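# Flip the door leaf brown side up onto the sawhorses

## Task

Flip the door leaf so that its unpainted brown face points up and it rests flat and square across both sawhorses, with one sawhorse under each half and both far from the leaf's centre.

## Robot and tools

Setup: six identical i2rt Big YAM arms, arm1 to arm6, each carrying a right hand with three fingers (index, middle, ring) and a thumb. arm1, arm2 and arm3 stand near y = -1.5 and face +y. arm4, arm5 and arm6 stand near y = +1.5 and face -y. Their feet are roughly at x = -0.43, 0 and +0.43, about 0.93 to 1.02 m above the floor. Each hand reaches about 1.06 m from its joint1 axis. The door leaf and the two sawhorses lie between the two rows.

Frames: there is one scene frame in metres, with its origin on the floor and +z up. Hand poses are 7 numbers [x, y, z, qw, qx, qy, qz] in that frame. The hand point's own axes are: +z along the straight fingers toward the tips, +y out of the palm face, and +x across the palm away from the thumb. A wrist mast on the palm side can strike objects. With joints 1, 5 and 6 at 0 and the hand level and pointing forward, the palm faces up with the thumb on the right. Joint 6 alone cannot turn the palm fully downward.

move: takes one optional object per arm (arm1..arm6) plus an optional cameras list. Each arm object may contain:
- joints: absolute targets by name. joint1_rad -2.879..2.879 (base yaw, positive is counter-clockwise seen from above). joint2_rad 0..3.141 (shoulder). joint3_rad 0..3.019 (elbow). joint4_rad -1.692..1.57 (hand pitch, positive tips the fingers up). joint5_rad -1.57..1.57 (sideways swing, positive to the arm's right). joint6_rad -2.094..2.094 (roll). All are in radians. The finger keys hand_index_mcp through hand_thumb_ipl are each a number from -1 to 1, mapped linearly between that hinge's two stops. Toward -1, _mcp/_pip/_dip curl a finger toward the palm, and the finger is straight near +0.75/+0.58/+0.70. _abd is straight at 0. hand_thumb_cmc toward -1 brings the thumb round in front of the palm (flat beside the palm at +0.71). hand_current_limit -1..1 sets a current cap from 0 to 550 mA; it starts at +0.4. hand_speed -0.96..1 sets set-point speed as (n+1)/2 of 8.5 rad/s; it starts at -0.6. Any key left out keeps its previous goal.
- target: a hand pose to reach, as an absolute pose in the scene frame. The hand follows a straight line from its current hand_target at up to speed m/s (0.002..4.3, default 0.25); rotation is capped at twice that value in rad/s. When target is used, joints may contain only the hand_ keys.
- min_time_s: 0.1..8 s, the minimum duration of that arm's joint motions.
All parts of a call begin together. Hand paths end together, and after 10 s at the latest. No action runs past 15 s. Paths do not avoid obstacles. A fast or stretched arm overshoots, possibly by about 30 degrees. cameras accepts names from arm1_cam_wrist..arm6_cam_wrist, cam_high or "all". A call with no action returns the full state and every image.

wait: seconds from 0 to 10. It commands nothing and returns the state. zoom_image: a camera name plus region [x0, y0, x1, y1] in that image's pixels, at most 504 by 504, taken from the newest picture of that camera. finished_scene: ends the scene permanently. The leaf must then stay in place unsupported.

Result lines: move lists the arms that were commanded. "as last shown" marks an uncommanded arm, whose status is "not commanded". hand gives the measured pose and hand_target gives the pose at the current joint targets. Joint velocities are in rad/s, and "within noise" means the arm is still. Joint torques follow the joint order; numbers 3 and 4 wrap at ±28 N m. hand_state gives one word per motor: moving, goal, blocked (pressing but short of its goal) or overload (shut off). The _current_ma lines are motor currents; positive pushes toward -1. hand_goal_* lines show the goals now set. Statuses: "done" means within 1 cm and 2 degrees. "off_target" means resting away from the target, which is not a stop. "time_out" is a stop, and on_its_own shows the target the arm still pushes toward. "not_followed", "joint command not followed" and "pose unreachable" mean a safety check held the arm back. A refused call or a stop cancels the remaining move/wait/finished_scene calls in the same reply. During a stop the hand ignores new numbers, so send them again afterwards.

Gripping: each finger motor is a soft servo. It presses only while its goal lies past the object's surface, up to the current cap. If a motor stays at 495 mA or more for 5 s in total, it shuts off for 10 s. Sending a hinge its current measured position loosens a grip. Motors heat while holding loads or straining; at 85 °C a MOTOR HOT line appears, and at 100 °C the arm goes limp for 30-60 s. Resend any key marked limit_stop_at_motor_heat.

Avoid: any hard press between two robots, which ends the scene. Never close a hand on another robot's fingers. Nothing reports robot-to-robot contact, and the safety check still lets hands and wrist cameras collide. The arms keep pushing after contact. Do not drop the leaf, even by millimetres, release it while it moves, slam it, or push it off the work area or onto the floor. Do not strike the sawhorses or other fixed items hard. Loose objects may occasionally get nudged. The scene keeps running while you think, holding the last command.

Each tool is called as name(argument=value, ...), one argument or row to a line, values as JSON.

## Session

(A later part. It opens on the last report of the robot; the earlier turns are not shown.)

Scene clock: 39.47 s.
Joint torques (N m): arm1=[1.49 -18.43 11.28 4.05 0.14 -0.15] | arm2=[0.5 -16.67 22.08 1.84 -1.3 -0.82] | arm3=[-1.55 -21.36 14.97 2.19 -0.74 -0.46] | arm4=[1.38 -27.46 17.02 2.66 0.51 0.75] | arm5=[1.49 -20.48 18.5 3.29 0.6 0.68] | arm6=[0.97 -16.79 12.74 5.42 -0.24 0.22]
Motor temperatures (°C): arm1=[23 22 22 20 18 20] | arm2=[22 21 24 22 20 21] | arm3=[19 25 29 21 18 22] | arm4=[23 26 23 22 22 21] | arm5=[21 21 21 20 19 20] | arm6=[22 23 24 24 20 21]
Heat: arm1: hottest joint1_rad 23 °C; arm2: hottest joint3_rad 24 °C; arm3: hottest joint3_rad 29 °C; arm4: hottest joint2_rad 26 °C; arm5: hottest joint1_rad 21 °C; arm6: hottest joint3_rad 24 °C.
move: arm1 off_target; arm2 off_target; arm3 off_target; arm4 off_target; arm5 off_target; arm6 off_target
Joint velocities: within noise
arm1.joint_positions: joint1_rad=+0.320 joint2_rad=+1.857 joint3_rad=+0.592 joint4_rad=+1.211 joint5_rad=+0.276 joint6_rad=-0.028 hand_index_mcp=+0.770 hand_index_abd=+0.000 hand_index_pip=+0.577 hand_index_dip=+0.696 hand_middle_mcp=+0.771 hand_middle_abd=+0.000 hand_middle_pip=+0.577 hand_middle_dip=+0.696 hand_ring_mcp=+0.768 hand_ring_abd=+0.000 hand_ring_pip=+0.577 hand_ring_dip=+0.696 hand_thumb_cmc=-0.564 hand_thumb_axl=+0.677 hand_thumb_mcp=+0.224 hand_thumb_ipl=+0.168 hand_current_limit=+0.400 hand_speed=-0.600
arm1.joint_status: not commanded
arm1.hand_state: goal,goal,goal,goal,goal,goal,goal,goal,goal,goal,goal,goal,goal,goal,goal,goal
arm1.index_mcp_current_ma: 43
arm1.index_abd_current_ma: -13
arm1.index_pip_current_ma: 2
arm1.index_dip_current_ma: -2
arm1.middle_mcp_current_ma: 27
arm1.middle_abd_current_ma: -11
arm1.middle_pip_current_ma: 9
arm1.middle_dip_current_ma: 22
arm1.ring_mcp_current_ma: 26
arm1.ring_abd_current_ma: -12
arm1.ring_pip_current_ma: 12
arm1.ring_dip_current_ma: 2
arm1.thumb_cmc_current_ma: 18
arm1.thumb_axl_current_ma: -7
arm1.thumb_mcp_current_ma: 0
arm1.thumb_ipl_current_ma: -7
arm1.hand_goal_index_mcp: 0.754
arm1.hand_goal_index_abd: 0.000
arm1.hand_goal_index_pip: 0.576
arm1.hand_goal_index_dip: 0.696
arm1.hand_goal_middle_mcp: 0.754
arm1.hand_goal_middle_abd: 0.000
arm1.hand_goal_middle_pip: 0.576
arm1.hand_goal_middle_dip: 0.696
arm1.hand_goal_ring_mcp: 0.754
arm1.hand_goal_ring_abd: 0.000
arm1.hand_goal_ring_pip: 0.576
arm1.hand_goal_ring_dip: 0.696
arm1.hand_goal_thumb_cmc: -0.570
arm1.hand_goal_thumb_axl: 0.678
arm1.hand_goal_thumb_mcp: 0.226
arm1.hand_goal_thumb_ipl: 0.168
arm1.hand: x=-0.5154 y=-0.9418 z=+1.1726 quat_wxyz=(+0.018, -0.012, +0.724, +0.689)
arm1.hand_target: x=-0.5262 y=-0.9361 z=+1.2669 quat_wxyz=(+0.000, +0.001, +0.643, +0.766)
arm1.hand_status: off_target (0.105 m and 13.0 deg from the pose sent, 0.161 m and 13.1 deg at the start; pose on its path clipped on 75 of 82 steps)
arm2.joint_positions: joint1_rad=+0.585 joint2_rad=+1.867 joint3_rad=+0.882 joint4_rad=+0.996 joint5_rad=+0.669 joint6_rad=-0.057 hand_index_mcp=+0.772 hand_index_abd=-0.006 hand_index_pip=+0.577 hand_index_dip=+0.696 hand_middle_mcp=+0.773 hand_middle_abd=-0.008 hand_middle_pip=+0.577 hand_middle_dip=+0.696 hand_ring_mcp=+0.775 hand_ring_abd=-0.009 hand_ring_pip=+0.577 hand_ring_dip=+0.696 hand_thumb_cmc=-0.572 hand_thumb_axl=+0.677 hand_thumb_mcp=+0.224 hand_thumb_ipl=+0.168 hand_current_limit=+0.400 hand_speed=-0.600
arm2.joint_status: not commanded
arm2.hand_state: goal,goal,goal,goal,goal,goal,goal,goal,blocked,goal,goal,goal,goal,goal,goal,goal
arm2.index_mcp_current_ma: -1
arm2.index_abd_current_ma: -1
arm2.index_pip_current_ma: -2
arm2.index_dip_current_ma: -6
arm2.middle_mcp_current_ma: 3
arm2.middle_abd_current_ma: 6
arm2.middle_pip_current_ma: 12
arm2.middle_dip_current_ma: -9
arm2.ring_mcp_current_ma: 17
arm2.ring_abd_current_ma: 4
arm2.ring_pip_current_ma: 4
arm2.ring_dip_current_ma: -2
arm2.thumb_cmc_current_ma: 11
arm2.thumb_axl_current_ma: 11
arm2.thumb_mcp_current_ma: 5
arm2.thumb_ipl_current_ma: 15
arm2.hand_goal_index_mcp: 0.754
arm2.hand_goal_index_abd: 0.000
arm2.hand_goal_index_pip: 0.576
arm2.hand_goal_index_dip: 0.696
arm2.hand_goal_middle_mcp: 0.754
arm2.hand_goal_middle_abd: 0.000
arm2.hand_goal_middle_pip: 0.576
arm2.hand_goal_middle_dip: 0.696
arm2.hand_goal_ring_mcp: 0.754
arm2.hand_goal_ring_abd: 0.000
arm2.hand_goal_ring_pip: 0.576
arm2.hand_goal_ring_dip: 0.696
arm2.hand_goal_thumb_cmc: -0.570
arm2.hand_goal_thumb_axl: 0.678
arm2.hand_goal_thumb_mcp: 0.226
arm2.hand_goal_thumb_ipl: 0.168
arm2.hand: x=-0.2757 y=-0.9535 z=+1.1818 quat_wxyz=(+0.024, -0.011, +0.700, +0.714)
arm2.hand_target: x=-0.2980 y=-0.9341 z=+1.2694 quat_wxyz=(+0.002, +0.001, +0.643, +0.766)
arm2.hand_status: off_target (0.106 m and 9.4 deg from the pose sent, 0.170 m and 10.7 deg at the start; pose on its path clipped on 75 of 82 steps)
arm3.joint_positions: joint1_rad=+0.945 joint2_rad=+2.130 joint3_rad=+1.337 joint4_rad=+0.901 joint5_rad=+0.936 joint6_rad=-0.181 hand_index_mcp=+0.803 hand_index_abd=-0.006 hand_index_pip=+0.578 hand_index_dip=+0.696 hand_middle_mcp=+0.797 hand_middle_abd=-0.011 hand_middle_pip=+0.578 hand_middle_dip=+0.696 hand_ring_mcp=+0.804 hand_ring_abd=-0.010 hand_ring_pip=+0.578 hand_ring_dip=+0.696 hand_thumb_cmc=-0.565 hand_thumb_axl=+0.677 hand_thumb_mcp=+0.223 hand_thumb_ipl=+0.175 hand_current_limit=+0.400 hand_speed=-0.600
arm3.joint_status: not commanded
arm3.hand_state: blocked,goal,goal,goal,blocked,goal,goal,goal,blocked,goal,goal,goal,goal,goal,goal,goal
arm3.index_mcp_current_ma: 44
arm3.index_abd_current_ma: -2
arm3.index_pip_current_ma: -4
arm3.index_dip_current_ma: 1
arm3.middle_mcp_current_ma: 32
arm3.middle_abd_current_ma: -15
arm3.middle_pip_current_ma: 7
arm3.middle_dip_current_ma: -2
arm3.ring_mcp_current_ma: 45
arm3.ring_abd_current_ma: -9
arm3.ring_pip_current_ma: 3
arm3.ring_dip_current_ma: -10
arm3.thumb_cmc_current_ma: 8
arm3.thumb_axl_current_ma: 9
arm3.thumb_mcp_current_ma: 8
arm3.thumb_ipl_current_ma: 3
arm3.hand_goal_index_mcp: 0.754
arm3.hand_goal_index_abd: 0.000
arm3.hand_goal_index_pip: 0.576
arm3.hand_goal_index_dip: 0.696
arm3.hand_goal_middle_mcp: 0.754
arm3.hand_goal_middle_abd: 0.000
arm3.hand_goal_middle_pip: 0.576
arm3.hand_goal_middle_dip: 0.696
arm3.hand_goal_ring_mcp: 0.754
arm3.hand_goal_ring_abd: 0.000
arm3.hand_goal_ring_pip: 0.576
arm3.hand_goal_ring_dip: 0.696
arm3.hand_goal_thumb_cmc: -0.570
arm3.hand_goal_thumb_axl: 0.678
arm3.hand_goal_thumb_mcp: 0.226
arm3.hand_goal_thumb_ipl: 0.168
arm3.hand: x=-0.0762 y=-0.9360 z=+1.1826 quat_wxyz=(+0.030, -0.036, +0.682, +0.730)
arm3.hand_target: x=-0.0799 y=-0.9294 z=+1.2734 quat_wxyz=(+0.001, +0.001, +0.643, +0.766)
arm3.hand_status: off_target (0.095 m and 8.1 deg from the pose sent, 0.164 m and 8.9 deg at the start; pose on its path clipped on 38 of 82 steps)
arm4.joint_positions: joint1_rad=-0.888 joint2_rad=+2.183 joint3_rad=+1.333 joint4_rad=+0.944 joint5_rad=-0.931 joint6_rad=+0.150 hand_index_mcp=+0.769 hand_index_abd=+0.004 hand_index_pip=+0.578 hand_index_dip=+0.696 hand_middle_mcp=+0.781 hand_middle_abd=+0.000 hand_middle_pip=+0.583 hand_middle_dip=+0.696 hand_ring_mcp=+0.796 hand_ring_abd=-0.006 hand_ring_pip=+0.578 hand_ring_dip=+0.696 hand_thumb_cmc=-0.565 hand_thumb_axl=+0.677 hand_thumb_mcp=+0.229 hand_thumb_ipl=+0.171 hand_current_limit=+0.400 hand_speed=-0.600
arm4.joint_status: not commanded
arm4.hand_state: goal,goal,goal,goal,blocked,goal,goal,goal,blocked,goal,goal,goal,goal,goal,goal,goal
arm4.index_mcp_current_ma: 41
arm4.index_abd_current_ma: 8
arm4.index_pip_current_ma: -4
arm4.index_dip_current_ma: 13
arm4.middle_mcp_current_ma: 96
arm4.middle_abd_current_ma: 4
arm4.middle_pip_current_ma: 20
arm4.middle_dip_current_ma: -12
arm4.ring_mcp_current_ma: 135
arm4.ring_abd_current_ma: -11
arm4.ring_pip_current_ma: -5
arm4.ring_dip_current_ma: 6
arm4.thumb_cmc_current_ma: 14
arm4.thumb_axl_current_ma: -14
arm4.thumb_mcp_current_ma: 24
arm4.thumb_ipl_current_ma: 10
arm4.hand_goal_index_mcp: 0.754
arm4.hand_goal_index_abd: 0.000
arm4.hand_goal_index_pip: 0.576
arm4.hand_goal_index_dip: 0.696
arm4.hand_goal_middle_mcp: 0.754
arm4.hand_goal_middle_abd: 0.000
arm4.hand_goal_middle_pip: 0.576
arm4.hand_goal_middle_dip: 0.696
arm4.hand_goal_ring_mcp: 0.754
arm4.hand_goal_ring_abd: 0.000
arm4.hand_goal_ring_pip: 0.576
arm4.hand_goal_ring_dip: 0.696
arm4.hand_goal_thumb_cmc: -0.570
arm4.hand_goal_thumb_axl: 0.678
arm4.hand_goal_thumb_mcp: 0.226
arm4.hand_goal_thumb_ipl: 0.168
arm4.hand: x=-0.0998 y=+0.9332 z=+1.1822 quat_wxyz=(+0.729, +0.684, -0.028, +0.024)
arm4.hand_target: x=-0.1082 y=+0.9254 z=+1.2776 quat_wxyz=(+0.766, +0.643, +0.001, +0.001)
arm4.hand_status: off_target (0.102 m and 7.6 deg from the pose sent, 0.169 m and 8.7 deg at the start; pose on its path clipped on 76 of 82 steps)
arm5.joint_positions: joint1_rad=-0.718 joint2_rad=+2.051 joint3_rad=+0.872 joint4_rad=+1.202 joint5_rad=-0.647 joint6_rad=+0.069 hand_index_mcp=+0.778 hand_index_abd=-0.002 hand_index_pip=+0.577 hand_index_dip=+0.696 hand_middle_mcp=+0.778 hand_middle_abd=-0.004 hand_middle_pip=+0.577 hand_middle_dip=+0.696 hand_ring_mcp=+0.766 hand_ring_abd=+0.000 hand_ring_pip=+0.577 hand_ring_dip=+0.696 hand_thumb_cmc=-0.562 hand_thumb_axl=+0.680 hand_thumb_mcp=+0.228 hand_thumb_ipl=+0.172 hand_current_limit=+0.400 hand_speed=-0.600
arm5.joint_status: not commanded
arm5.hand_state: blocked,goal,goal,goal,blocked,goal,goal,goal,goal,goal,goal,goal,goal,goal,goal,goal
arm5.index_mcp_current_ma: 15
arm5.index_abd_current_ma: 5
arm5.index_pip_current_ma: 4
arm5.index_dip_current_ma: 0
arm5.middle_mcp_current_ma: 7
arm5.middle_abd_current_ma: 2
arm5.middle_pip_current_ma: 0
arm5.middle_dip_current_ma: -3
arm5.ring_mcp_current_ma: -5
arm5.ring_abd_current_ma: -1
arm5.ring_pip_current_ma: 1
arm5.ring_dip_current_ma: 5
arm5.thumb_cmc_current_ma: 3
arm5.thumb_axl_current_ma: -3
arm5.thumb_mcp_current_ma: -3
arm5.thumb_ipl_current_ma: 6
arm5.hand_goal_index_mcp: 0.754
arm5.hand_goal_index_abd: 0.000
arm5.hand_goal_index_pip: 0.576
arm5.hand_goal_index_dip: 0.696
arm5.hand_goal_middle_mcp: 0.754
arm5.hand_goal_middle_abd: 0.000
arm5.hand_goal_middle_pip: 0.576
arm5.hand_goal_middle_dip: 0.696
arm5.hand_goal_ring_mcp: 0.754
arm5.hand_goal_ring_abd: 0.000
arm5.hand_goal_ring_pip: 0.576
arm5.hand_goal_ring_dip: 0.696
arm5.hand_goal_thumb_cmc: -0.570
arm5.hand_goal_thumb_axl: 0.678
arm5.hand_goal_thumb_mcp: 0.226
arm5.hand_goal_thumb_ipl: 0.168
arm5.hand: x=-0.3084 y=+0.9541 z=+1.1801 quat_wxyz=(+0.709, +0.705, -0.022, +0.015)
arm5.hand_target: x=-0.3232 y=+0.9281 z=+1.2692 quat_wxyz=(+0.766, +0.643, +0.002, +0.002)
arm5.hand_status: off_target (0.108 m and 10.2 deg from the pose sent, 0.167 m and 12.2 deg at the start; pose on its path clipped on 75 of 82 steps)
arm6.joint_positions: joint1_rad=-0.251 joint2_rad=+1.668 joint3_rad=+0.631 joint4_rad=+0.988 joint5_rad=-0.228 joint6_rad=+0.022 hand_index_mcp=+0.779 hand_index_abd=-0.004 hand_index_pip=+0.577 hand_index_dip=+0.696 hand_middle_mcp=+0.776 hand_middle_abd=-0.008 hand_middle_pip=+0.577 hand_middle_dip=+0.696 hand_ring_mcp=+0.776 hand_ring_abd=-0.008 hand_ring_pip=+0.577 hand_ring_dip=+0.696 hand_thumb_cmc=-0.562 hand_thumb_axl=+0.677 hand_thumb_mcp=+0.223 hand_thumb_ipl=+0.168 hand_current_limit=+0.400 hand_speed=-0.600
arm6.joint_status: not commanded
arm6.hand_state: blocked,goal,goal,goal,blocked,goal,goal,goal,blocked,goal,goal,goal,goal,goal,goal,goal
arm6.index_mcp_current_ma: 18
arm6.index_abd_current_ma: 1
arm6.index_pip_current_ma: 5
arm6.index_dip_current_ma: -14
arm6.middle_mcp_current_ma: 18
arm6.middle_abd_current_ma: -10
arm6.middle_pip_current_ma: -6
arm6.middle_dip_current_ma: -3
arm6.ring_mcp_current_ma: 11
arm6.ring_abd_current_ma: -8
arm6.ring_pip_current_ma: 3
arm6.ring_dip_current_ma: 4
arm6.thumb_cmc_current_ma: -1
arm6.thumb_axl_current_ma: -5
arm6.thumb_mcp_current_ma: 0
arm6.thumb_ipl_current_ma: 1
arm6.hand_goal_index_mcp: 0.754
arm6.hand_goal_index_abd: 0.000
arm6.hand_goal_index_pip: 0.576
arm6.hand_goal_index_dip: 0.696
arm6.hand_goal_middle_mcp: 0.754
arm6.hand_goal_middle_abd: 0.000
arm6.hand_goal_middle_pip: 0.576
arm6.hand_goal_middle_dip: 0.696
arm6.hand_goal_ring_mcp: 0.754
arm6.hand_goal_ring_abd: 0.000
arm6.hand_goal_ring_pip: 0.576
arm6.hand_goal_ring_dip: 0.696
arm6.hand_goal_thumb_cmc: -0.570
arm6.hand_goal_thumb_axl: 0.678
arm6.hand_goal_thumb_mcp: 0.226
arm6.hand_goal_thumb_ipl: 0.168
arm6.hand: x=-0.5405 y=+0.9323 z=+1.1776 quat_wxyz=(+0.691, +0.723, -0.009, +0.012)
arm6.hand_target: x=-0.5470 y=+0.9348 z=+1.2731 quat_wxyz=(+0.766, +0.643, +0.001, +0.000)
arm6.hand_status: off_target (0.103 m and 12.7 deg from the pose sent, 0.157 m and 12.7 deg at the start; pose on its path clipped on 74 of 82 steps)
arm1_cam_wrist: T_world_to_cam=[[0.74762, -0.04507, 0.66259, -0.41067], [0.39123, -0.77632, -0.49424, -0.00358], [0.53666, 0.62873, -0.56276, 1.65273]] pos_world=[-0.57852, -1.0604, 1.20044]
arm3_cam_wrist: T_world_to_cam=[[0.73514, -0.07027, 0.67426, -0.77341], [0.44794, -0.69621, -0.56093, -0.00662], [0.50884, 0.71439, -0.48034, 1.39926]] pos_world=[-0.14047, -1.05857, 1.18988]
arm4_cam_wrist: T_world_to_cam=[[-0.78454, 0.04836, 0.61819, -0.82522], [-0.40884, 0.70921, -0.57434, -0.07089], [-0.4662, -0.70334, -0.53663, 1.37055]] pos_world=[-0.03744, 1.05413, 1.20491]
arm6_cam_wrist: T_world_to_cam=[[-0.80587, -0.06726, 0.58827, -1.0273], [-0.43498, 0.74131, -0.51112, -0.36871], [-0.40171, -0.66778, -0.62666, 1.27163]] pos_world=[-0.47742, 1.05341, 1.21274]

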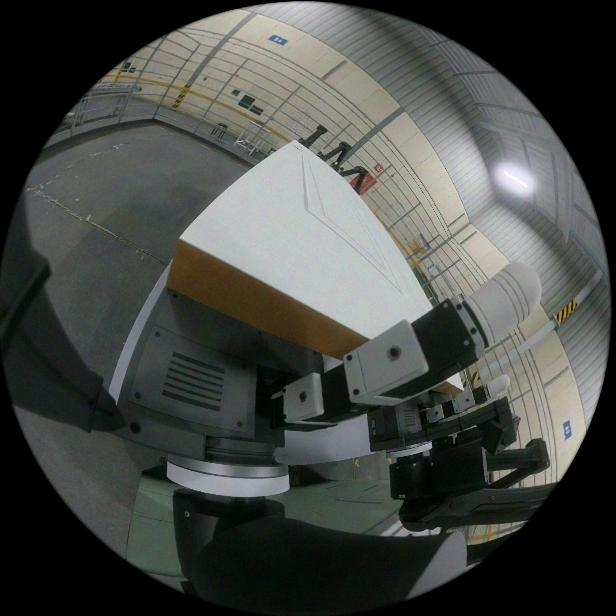

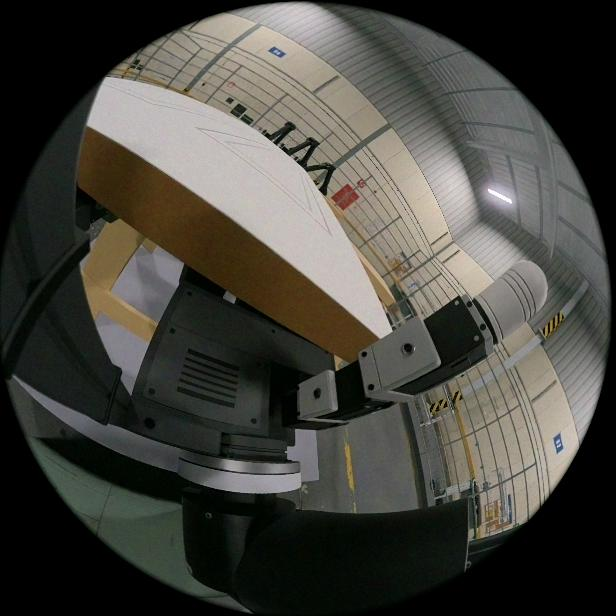

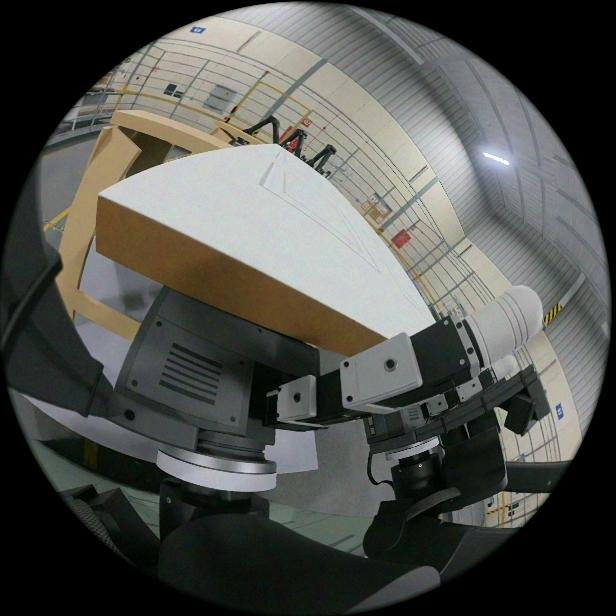

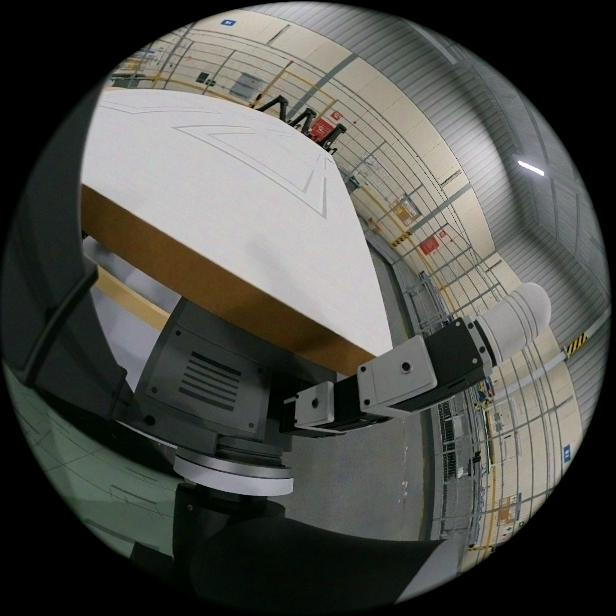

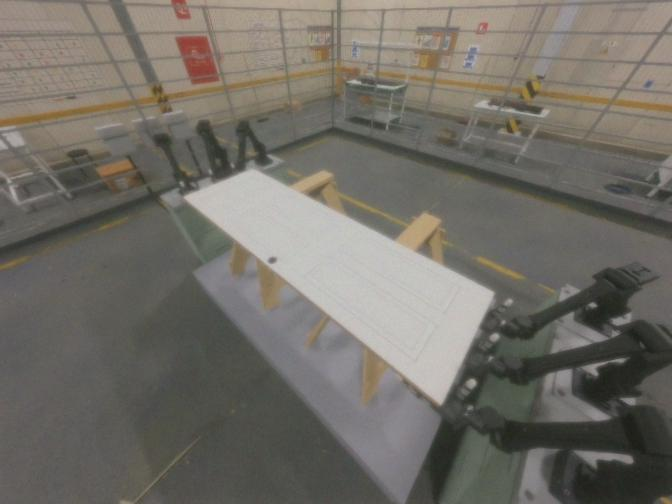

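move(
  arm3={"target": [-0.08, -0.925, 1.125, 0, 0, 0.6947, 0.7193], "speed": 0.1},
  arm4={"target": [-0.105, 0.925, 1.125, 0.7193, 0.6947, 0, 0], "speed": 0.1},
  cameras=["arm3_cam_wrist", "arm4_cam_wrist"],
)

move(
  arm3={"target": [0.02, -1.12, 1.12, 0, 0, 0.9239, 0.3827], "speed": 0.15},
  arm4={"target": [0.02, 1.12, 1.12, 0.3827, 0.9239, 0, 0], "speed": 0.15},
  cameras=["arm3_cam_wrist", "arm4_cam_wrist"],
)

Scene clock: 43.27 s.
Joint torques (N m): arm1=[1.67 -18.37 11.26 4.05 0.12 -0.14] | arm2=[0.62 -16.67 22.08 1.85 -1.3 -0.81] | arm3=[-0.5 -16.79 9.17 1.7 0.03 0.04] | arm4=[0.15 -22.01 10.11 2.84 -0.21 -0.12] | arm5=[1.38 -20.54 18.5 3.29 0.6 0.69] | arm6=[0.97 -16.44 12.74 5.42 -0.21 0.2]
Motor temperatures (°C): arm1=[23 22 23 20 18 20] | arm2=[22 21 24 22 21 21] | arm3=[19 25 29 21 18 22] | arm4=[23 26 23 22 22 21] | arm5=[21 21 21 20 19 20] | arm6=[22 23 24 24 20 21]
Heat: arm1: hottest joint1_rad 23 °C; arm2: hottest joint3_rad 24 °C; arm3: hottest joint3_rad 29 °C; arm4: hottest joint2_rad 26 °C; arm5: hottest joint1_rad 21 °C; arm6: hottest joint3_rad 24 °C.
move: arm3 off_target; arm4 off_target
Joint velocities: within noise
arm1, arm2, arm5, arm6: as last shown
arm1.index_mcp_current_ma: 36
arm1.index_abd_current_ma: 0
arm1.index_pip_current_ma: 3
arm1.index_dip_current_ma: -1
arm1.middle_mcp_current_ma: 17
arm1.middle_abd_current_ma: -7
arm1.middle_pip_current_ma: 1
arm1.middle_dip_current_ma: 18
arm1.ring_mcp_current_ma: 19
arm1.ring_abd_current_ma: 1
arm1.ring_pip_current_ma: 9
arm1.ring_dip_current_ma: 1
arm1.thumb_cmc_current_ma: 13
arm1.thumb_axl_current_ma: -2
arm1.thumb_mcp_current_ma: -1
arm1.thumb_ipl_current_ma: 6
arm1.hand: x=-0.5154 y=-0.9418 z=+1.1726 quat_wxyz=(+0.018, -0.012, +0.724, +0.690)
arm2.index_mcp_current_ma: -5
arm2.index_abd_current_ma: -8
arm2.index_pip_current_ma: -11
arm2.index_dip_current_ma: 1
arm2.middle_mcp_current_ma: 7
arm2.middle_abd_current_ma: 0
arm2.middle_pip_current_ma: 18
arm2.middle_dip_current_ma: -4
arm2.ring_mcp_current_ma: 18
arm2.ring_abd_current_ma: -10
arm2.ring_pip_current_ma: 12
arm2.ring_dip_current_ma: -5
arm2.thumb_cmc_current_ma: 4
arm2.thumb_axl_current_ma: 7
arm2.thumb_mcp_current_ma: 8
arm2.thumb_ipl_current_ma: 9
arm3.joint_positions: joint1_rad=+0.945 joint2_rad=+2.238 joint3_rad=+1.356 joint4_rad=+0.901 joint5_rad=+0.950 joint6_rad=-0.052 hand_index_mcp=+0.803 hand_index_abd=-0.006 hand_index_pip=+0.578 hand_index_dip=+0.696 hand_middle_mcp=+0.797 hand_middle_abd=-0.011 hand_middle_pip=+0.578 hand_middle_dip=+0.696 hand_ring_mcp=+0.804 hand_ring_abd=-0.010 hand_ring_pip=+0.578 hand_ring_dip=+0.696 hand_thumb_cmc=-0.565 hand_thumb_axl=+0.677 hand_thumb_mcp=+0.223 hand_thumb_ipl=+0.175 hand_current_limit=+0.400 hand_speed=-0.600
arm3.joint_status: not commanded
arm3.hand_state: blocked,goal,goal,goal,blocked,goal,goal,goal,blocked,goal,goal,goal,goal,goal,goal,goal
arm3.index_mcp_current_ma: 41
arm3.index_abd_current_ma: -3
arm3.index_pip_current_ma: -7
arm3.index_dip_current_ma: 4
arm3.middle_mcp_current_ma: 29
arm3.middle_abd_current_ma: -15
arm3.middle_pip_current_ma: 11
arm3.middle_dip_current_ma: -4
arm3.ring_mcp_current_ma: 47
arm3.ring_abd_current_ma: -4
arm3.ring_pip_current_ma: 2
arm3.ring_dip_current_ma: -8
arm3.thumb_cmc_current_ma: 6
arm3.thumb_axl_current_ma: 9
arm3.thumb_mcp_current_ma: 8
arm3.thumb_ipl_current_ma: 7
arm3.hand_goal_index_mcp: 0.754
arm3.hand_goal_index_abd: 0.000
arm3.hand_goal_index_pip: 0.576
arm3.hand_goal_index_dip: 0.696
arm3.hand_goal_middle_mcp: 0.754
arm3.hand_goal_middle_abd: 0.000
arm3.hand_goal_middle_pip: 0.576
arm3.hand_goal_middle_dip: 0.696
arm3.hand_goal_ring_mcp: 0.754
arm3.hand_goal_ring_abd: 0.000
arm3.hand_goal_ring_pip: 0.576
arm3.hand_goal_ring_dip: 0.696
arm3.hand_goal_thumb_cmc: -0.570
arm3.hand_goal_thumb_axl: 0.678
arm3.hand_goal_thumb_mcp: 0.226
arm3.hand_goal_thumb_ipl: 0.168
arm3.hand: x=-0.0730 y=-0.9284 z=+1.1132 quat_wxyz=(+0.013, -0.013, +0.702, +0.712)
arm3.hand_target: x=-0.0796 y=-0.9254 z=+1.1250 quat_wxyz=(+0.000, +0.000, +0.695, +0.719)
arm3.hand_status: off_target (0.014 m and 2.4 deg from the pose sent, 0.059 m and 5.7 deg at the start)
arm4.joint_positions: joint1_rad=-0.888 joint2_rad=+2.297 joint3_rad=+1.354 joint4_rad=+0.944 joint5_rad=-0.942 joint6_rad=+0.049 hand_index_mcp=+0.769 hand_index_abd=+0.004 hand_index_pip=+0.578 hand_index_dip=+0.696 hand_middle_mcp=+0.781 hand_middle_abd=+0.000 hand_middle_pip=+0.583 hand_middle_dip=+0.696 hand_ring_mcp=+0.789 hand_ring_abd=-0.006 hand_ring_pip=+0.579 hand_ring_dip=+0.696 hand_thumb_cmc=-0.565 hand_thumb_axl=+0.677 hand_thumb_mcp=+0.229 hand_thumb_ipl=+0.171 hand_current_limit=+0.400 hand_speed=-0.600
arm4.joint_status: not commanded
arm4.hand_state: goal,goal,goal,goal,blocked,goal,goal,goal,blocked,goal,goal,goal,goal,goal,goal,goal
arm4.index_mcp_current_ma: 46
arm4.index_abd_current_ma: 2
arm4.index_pip_current_ma: 10
arm4.index_dip_current_ma: 1
arm4.middle_mcp_current_ma: 95
arm4.middle_abd_current_ma: -1
arm4.middle_pip_current_ma: 27
arm4.middle_dip_current_ma: -7
arm4.ring_mcp_current_ma: 114
arm4.ring_abd_current_ma: -3
arm4.ring_pip_current_ma: -6
arm4.ring_dip_current_ma: 2
arm4.thumb_cmc_current_ma: 13
arm4.thumb_axl_current_ma: -16
arm4.thumb_mcp_current_ma: 29
arm4.thumb_ipl_current_ma: 19
arm4.hand_goal_index_mcp: 0.754
arm4.hand_goal_index_abd: 0.000
arm4.hand_goal_index_pip: 0.576
arm4.hand_goal_index_dip: 0.696
arm4.hand_goal_middle_mcp: 0.754
arm4.hand_goal_middle_abd: 0.000
arm4.hand_goal_middle_pip: 0.576
arm4.hand_goal_middle_dip: 0.696
arm4.hand_goal_ring_mcp: 0.754
arm4.hand_goal_ring_abd: 0.000
arm4.hand_goal_ring_pip: 0.576
arm4.hand_goal_ring_dip: 0.696
arm4.hand_goal_thumb_cmc: -0.570
arm4.hand_goal_thumb_axl: 0.678
arm4.hand_goal_thumb_mcp: 0.226
arm4.hand_goal_thumb_ipl: 0.168
arm4.hand: x=-0.0975 y=+0.9264 z=+1.1118 quat_wxyz=(+0.710, +0.704, -0.017, +0.018)
arm4.hand_target: x=-0.1045 y=+0.9254 z=+1.1250 quat_wxyz=(+0.719, +0.695, +0.000, +0.000)
arm4.hand_status: off_target (0.015 m and 3.2 deg from the pose sent, 0.058 m and 4.6 deg at the start)
arm5.joint_positions: joint1_rad=-0.718 joint2_rad=+2.051 joint3_rad=+0.872 joint4_rad=+1.202 joint5_rad=-0.647 joint6_rad=+0.069 hand_index_mcp=+0.778 hand_index_abd=-0.002 hand_index_pip=+0.577 hand_index_dip=+0.696 hand_middle_mcp=+0.778 hand_middle_abd=-0.004 hand_middle_pip=+0.577 hand_middle_dip=+0.696 hand_ring_mcp=+0.765 hand_ring_abd=+0.000 hand_ring_pip=+0.577 hand_ring_dip=+0.696 hand_thumb_cmc=-0.562 hand_thumb_axl=+0.680 hand_thumb_mcp=+0.228 hand_thumb_ipl=+0.172 hand_current_limit=+0.400 hand_speed=-0.600
arm5.index_mcp_current_ma: 10
arm5.index_abd_current_ma: 8
arm5.index_pip_current_ma: 3
arm5.index_dip_current_ma: -3
arm5.middle_mcp_current_ma: 5
arm5.middle_pip_current_ma: -1
arm5.middle_dip_current_ma: -6
arm5.ring_mcp_current_ma: -6
arm5.ring_abd_current_ma: 3
arm5.ring_pip_current_ma: 2
arm5.ring_dip_current_ma: 3
arm5.thumb_cmc_current_ma: 10
arm5.thumb_axl_current_ma: -4
arm5.thumb_mcp_current_ma: -7
arm5.thumb_ipl_current_ma: 12
arm6.index_mcp_current_ma: 12
arm6.index_abd_current_ma: -1
arm6.index_pip_current_ma: 2
arm6.index_dip_current_ma: -7
arm6.middle_mcp_current_ma: 11
arm6.middle_abd_current_ma: -3
arm6.middle_pip_current_ma: -9
arm6.middle_dip_current_ma: -6
arm6.ring_mcp_current_ma: 14
arm6.ring_abd_current_ma: -3
arm6.ring_pip_current_ma: 6
arm6.ring_dip_current_ma: 6
arm6.thumb_cmc_current_ma: 5
arm6.thumb_axl_current_ma: -7
arm6.thumb_mcp_current_ma: -4
arm6.thumb_ipl_current_ma: 13
arm6.hand: x=-0.5404 y=+0.9323 z=+1.1776 quat_wxyz=(+0.691, +0.723, -0.009, +0.012)
arm6.hand_target: x=-0.5470 y=+0.9347 z=+1.2731 quat_wxyz=(+0.766, +0.643, +0.001, +0.000)
arm3_cam_wrist: T_world_to_cam=[[0.7714, -0.04186, 0.63497, -0.65577], [0.41034, -0.72996, -0.54661, -0.09171], [0.48639, 0.68221, -0.54591, 1.40034]] pos_world=[-0.13761, -1.04971, 1.13073]
arm4_cam_wrist: T_world_to_cam=[[-0.76812, 0.00717, 0.64027, -0.76438], [-0.42938, 0.73603, -0.52335, -0.18909], [-0.47501, -0.67691, -0.56228, 1.33235]] pos_world=[-0.03544, 1.04653, 1.13961]

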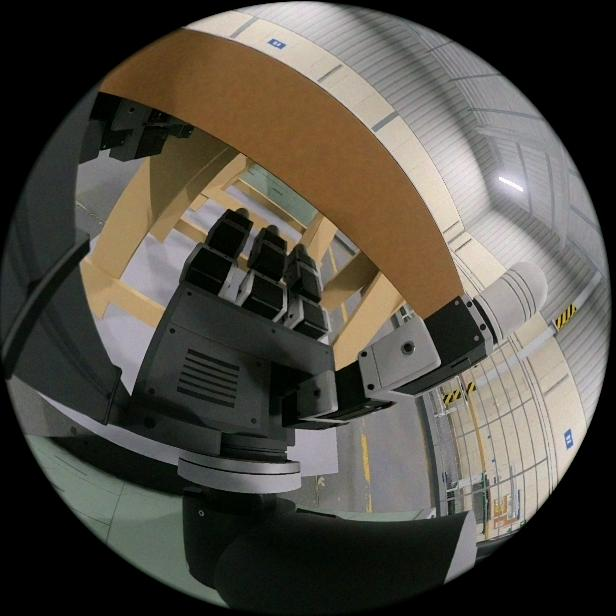

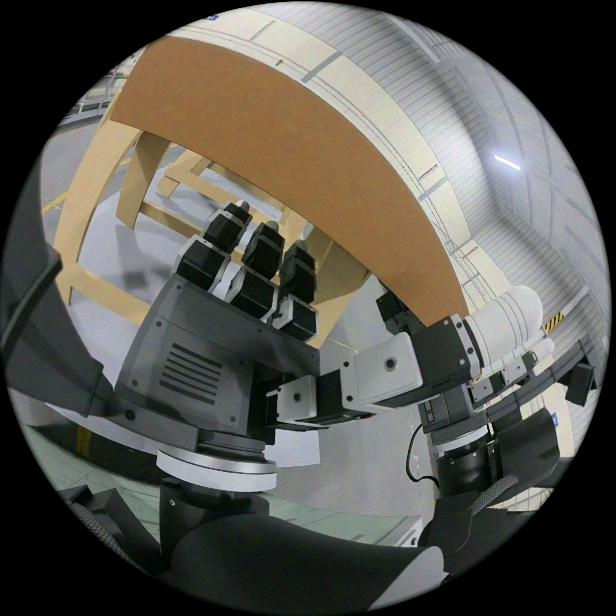

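Scene clock: 46.90 s.
Joint torques (N m): arm1=[1.67 -18.26 11.28 4.03 0.13 -0.15] | arm2=[0.5 -16.67 22.08 1.84 -1.29 -0.81] | arm3=[0.26 -11.63 7.16 0.2 0.73 0.06] | arm4=[-0.09 -14.39 7.41 0.79 -0.69 -0.09] | arm5=[1.44 -20.54 18.48 3.28 0.59 0.69] | arm6=[1.08 -16.62 12.68 5.41 -0.23 0.22]
Motor temperatures (°C): arm1=[23 22 24 20 18 20] | arm2=[22 21 25 22 21 21] | arm3=[19 25 29 21 18 22] | arm4=[23 26 23 22 22 21] | arm5=[21 21 22 20 19 20] | arm6=[22 24 24 24 20 21]
Heat: arm1: hottest joint3_rad 24 °C; arm2: hottest joint3_rad 25 °C; arm3: hottest joint3_rad 29 °C; arm4: hottest joint2_rad 26 °C; arm5: hottest joint3_rad 22 °C; arm6: hottest joint2_rad 24 °C.
move: arm3 done; arm4 done
Joint velocities: within noise
arm1, arm2, arm5, arm6: as last shown
arm1.index_mcp_current_ma: 32
arm1.index_abd_current_ma: -8
arm1.index_pip_current_ma: -3
arm1.middle_mcp_current_ma: 18
arm1.middle_abd_current_ma: -6
arm1.middle_pip_current_ma: 8
arm1.middle_dip_current_ma: 15
arm1.ring_mcp_current_ma: 30
arm1.ring_abd_current_ma: -9
arm1.ring_pip_current_ma: 11
arm1.ring_dip_current_ma: 11
arm1.thumb_cmc_current_ma: 6
arm1.thumb_axl_current_ma: -11
arm1.thumb_mcp_current_ma: 7
arm1.thumb_ipl_current_ma: -6
arm2.index_mcp_current_ma: 4
arm2.index_abd_current_ma: -4
arm2.index_pip_current_ma: -4
arm2.index_dip_current_ma: -4
arm2.middle_mcp_current_ma: 10
arm2.middle_abd_current_ma: 2
arm2.middle_pip_current_ma: 3
arm2.middle_dip_current_ma: -8
arm2.ring_mcp_current_ma: 22
arm2.ring_abd_current_ma: -8
arm2.ring_pip_current_ma: 9
arm2.ring_dip_current_ma: -4
arm2.thumb_cmc_current_ma: 2
arm2.thumb_axl_current_ma: 5
arm2.thumb_mcp_current_ma: 16
arm2.thumb_ipl_current_ma: 4
arm3.joint_positions: joint1_rad=+1.186 joint2_rad=+1.598 joint3_rad=+1.064 joint4_rad=-0.701 joint5_rad=+0.719 joint6_rad=+1.064 hand_index_mcp=+0.803 hand_index_abd=-0.006 hand_index_pip=+0.578 hand_index_dip=+0.696 hand_middle_mcp=+0.796 hand_middle_abd=-0.011 hand_middle_pip=+0.578 hand_middle_dip=+0.696 hand_ring_mcp=+0.804 hand_ring_abd=-0.010 hand_ring_pip=+0.578 hand_ring_dip=+0.696 hand_thumb_cmc=-0.565 hand_thumb_axl=+0.677 hand_thumb_mcp=+0.221 hand_thumb_ipl=+0.168 hand_current_limit=+0.400 hand_speed=-0.600
arm3.joint_status: not commanded
arm3.hand_state: blocked,goal,goal,goal,blocked,goal,goal,goal,blocked,goal,goal,goal,goal,goal,goal,goal
arm3.index_mcp_current_ma: 45
arm3.index_abd_current_ma: -2
arm3.index_pip_current_ma: -4
arm3.index_dip_current_ma: 4
arm3.middle_mcp_current_ma: 28
arm3.middle_abd_current_ma: -13
arm3.middle_pip_current_ma: 10
arm3.middle_dip_current_ma: -5
arm3.ring_mcp_current_ma: 47
arm3.ring_abd_current_ma: -10
arm3.ring_pip_current_ma: 4
arm3.ring_dip_current_ma: -8
arm3.thumb_cmc_current_ma: 11
arm3.thumb_axl_current_ma: 8
arm3.thumb_mcp_current_ma: 2
arm3.thumb_ipl_current_ma: -7
arm3.hand_goal_index_mcp: 0.754
arm3.hand_goal_index_abd: 0.000
arm3.hand_goal_index_pip: 0.576
arm3.hand_goal_index_dip: 0.696
arm3.hand_goal_middle_mcp: 0.754
arm3.hand_goal_middle_abd: 0.000
arm3.hand_goal_middle_pip: 0.576
arm3.hand_goal_middle_dip: 0.696
arm3.hand_goal_ring_mcp: 0.754
arm3.hand_goal_ring_abd: 0.000
arm3.hand_goal_ring_pip: 0.576
arm3.hand_goal_ring_dip: 0.696
arm3.hand_goal_thumb_cmc: -0.570
arm3.hand_goal_thumb_axl: 0.678
arm3.hand_goal_thumb_mcp: 0.226
arm3.hand_goal_thumb_ipl: 0.168
arm3.hand: x=+0.0208 y=-1.1150 z=+1.1125 quat_wxyz=(+0.008, -0.001, +0.924, +0.382)
arm3.hand_target: x=+0.0200 y=-1.1199 z=+1.1199 quat_wxyz=(+0.000, +0.000, +0.924, +0.383)
arm3.hand_status: done (0.009 m and 0.9 deg from the pose sent, 0.213 m and 45.8 deg at the start)
arm4.joint_positions: joint1_rad=-1.110 joint2_rad=+1.574 joint3_rad=+0.944 joint4_rad=-0.569 joint5_rad=-0.706 joint6_rad=-1.022 hand_index_mcp=+0.768 hand_index_abd=+0.004 hand_index_pip=+0.577 hand_index_dip=+0.696 hand_middle_mcp=+0.776 hand_middle_abd=-0.001 hand_middle_pip=+0.583 hand_middle_dip=+0.696 hand_ring_mcp=+0.776 hand_ring_abd=-0.006 hand_ring_pip=+0.579 hand_ring_dip=+0.696 hand_thumb_cmc=-0.565 hand_thumb_axl=+0.677 hand_thumb_mcp=+0.225 hand_thumb_ipl=+0.164 hand_current_limit=+0.400 hand_speed=-0.600
arm4.joint_status: not commanded
arm4.hand_state: goal,goal,goal,goal,blocked,goal,goal,goal,blocked,goal,goal,goal,goal,goal,goal,goal
arm4.index_mcp_current_ma: 53
arm4.index_abd_current_ma: 0
arm4.index_pip_current_ma: 8
arm4.index_dip_current_ma: 5
arm4.middle_mcp_current_ma: 69
arm4.middle_abd_current_ma: 7
arm4.middle_pip_current_ma: 20
arm4.middle_dip_current_ma: -8
arm4.ring_mcp_current_ma: 74
arm4.ring_abd_current_ma: -12
arm4.ring_pip_current_ma: 5
arm4.ring_dip_current_ma: 6
arm4.thumb_cmc_current_ma: -2
arm4.thumb_axl_current_ma: -11
arm4.thumb_mcp_current_ma: 13
arm4.thumb_ipl_current_ma: -15
arm4.hand_goal_index_mcp: 0.754
arm4.hand_goal_index_abd: 0.000
arm4.hand_goal_index_pip: 0.576
arm4.hand_goal_index_dip: 0.696
arm4.hand_goal_middle_mcp: 0.754
arm4.hand_goal_middle_abd: 0.000
arm4.hand_goal_middle_pip: 0.576
arm4.hand_goal_middle_dip: 0.696
arm4.hand_goal_ring_mcp: 0.754
arm4.hand_goal_ring_abd: 0.000
arm4.hand_goal_ring_pip: 0.576
arm4.hand_goal_ring_dip: 0.696
arm4.hand_goal_thumb_cmc: -0.570
arm4.hand_goal_thumb_axl: 0.678
arm4.hand_goal_thumb_mcp: 0.226
arm4.hand_goal_thumb_ipl: 0.168
arm4.hand: x=+0.0186 y=+1.1147 z=+1.1191 quat_wxyz=(+0.385, +0.923, -0.001, +0.002)
arm4.hand_target: x=+0.0199 y=+1.1199 z=+1.1200 quat_wxyz=(+0.383, +0.924, +0.000, +0.000)
arm4.hand_status: done (0.006 m and 0.4 deg from the pose sent, 0.227 m and 45.6 deg at the start)
arm5.index_mcp_current_ma: 11
arm5.index_abd_current_ma: 7
arm5.index_pip_current_ma: 5
arm5.index_dip_current_ma: -5
arm5.middle_mcp_current_ma: 7
arm5.middle_abd_current_ma: 1
arm5.middle_pip_current_ma: 2
arm5.middle_dip_current_ma: -2
arm5.ring_abd_current_ma: -1
arm5.ring_pip_current_ma: 3
arm5.ring_dip_current_ma: 6
arm5.thumb_cmc_current_ma: 9
arm5.thumb_axl_current_ma: -5
arm5.thumb_mcp_current_ma: -10
arm5.thumb_ipl_current_ma: 10
arm6.index_mcp_current_ma: 18
arm6.index_pip_current_ma: 7
arm6.middle_mcp_current_ma: 17
arm6.middle_abd_current_ma: -4
arm6.middle_pip_current_ma: -8
arm6.middle_dip_current_ma: -5
arm6.ring_mcp_current_ma: 16
arm6.ring_abd_current_ma: -4
arm6.ring_pip_current_ma: 4
arm6.ring_dip_current_ma: 5
arm6.thumb_cmc_current_ma: 7
arm6.thumb_axl_current_ma: -10
arm6.thumb_mcp_current_ma: -3
arm3_cam_wrist: T_world_to_cam=[[0.78952, 0.40205, 0.46369, -0.05033], [0.38319, -0.91311, 0.13928, -1.23351], [0.4794, 0.06772, -0.87498, 1.16276]] pos_world=[-0.04502, -1.18483, 1.21253]
arm4_cam_wrist: T_world_to_cam=[[-0.73826, -0.47435, 0.47955, 0.03487], [-0.45423, 0.8752, 0.16642, -1.20062], [-0.49865, -0.09496, -0.86159, 1.20561]] pos_world=[0.08156, 1.18181, 1.22183]

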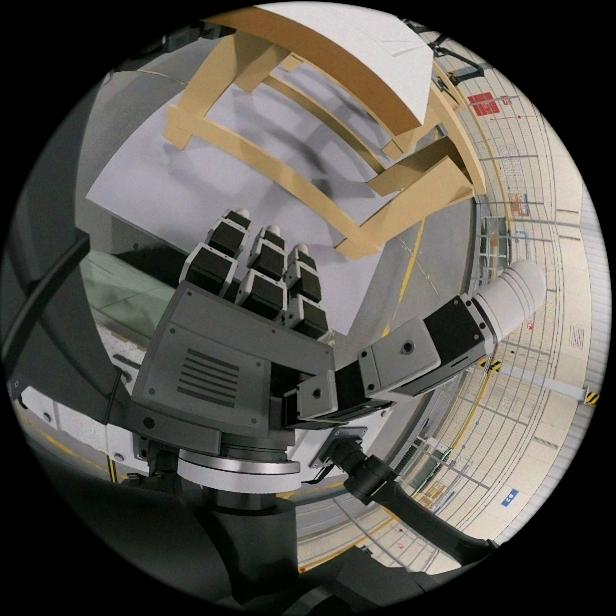

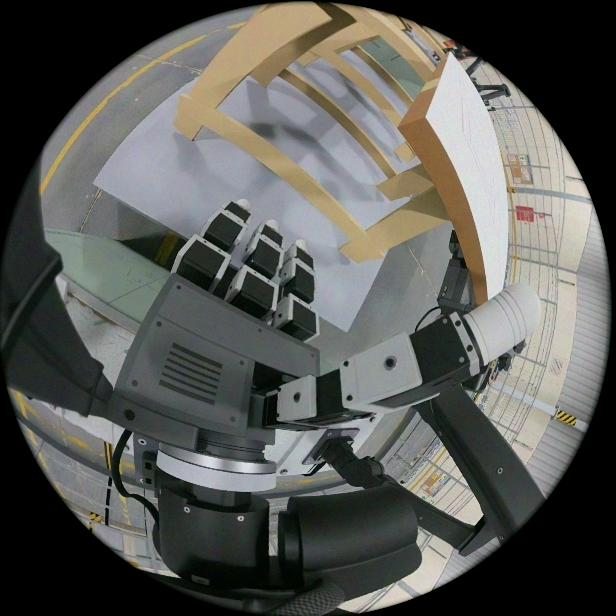

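zoom_image(
  camera="arm3_cam_wrist",
  region=[360, 50, 460, 150],
)

zoom_image(
  camera="arm4_cam_wrist",
  region=[380, 40, 480, 140],
)

Scaled by 5.040 from the camera's image (finer frame: 880x880).

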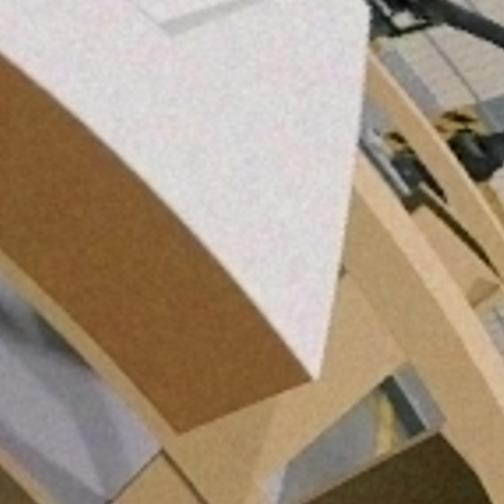

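Scaled by 5.040 from the camera's image (finer frame: 880x880).

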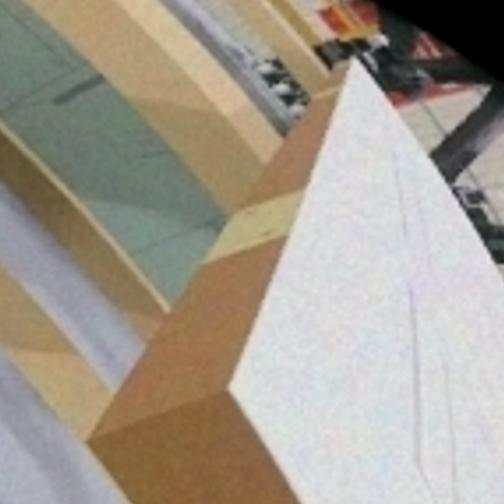

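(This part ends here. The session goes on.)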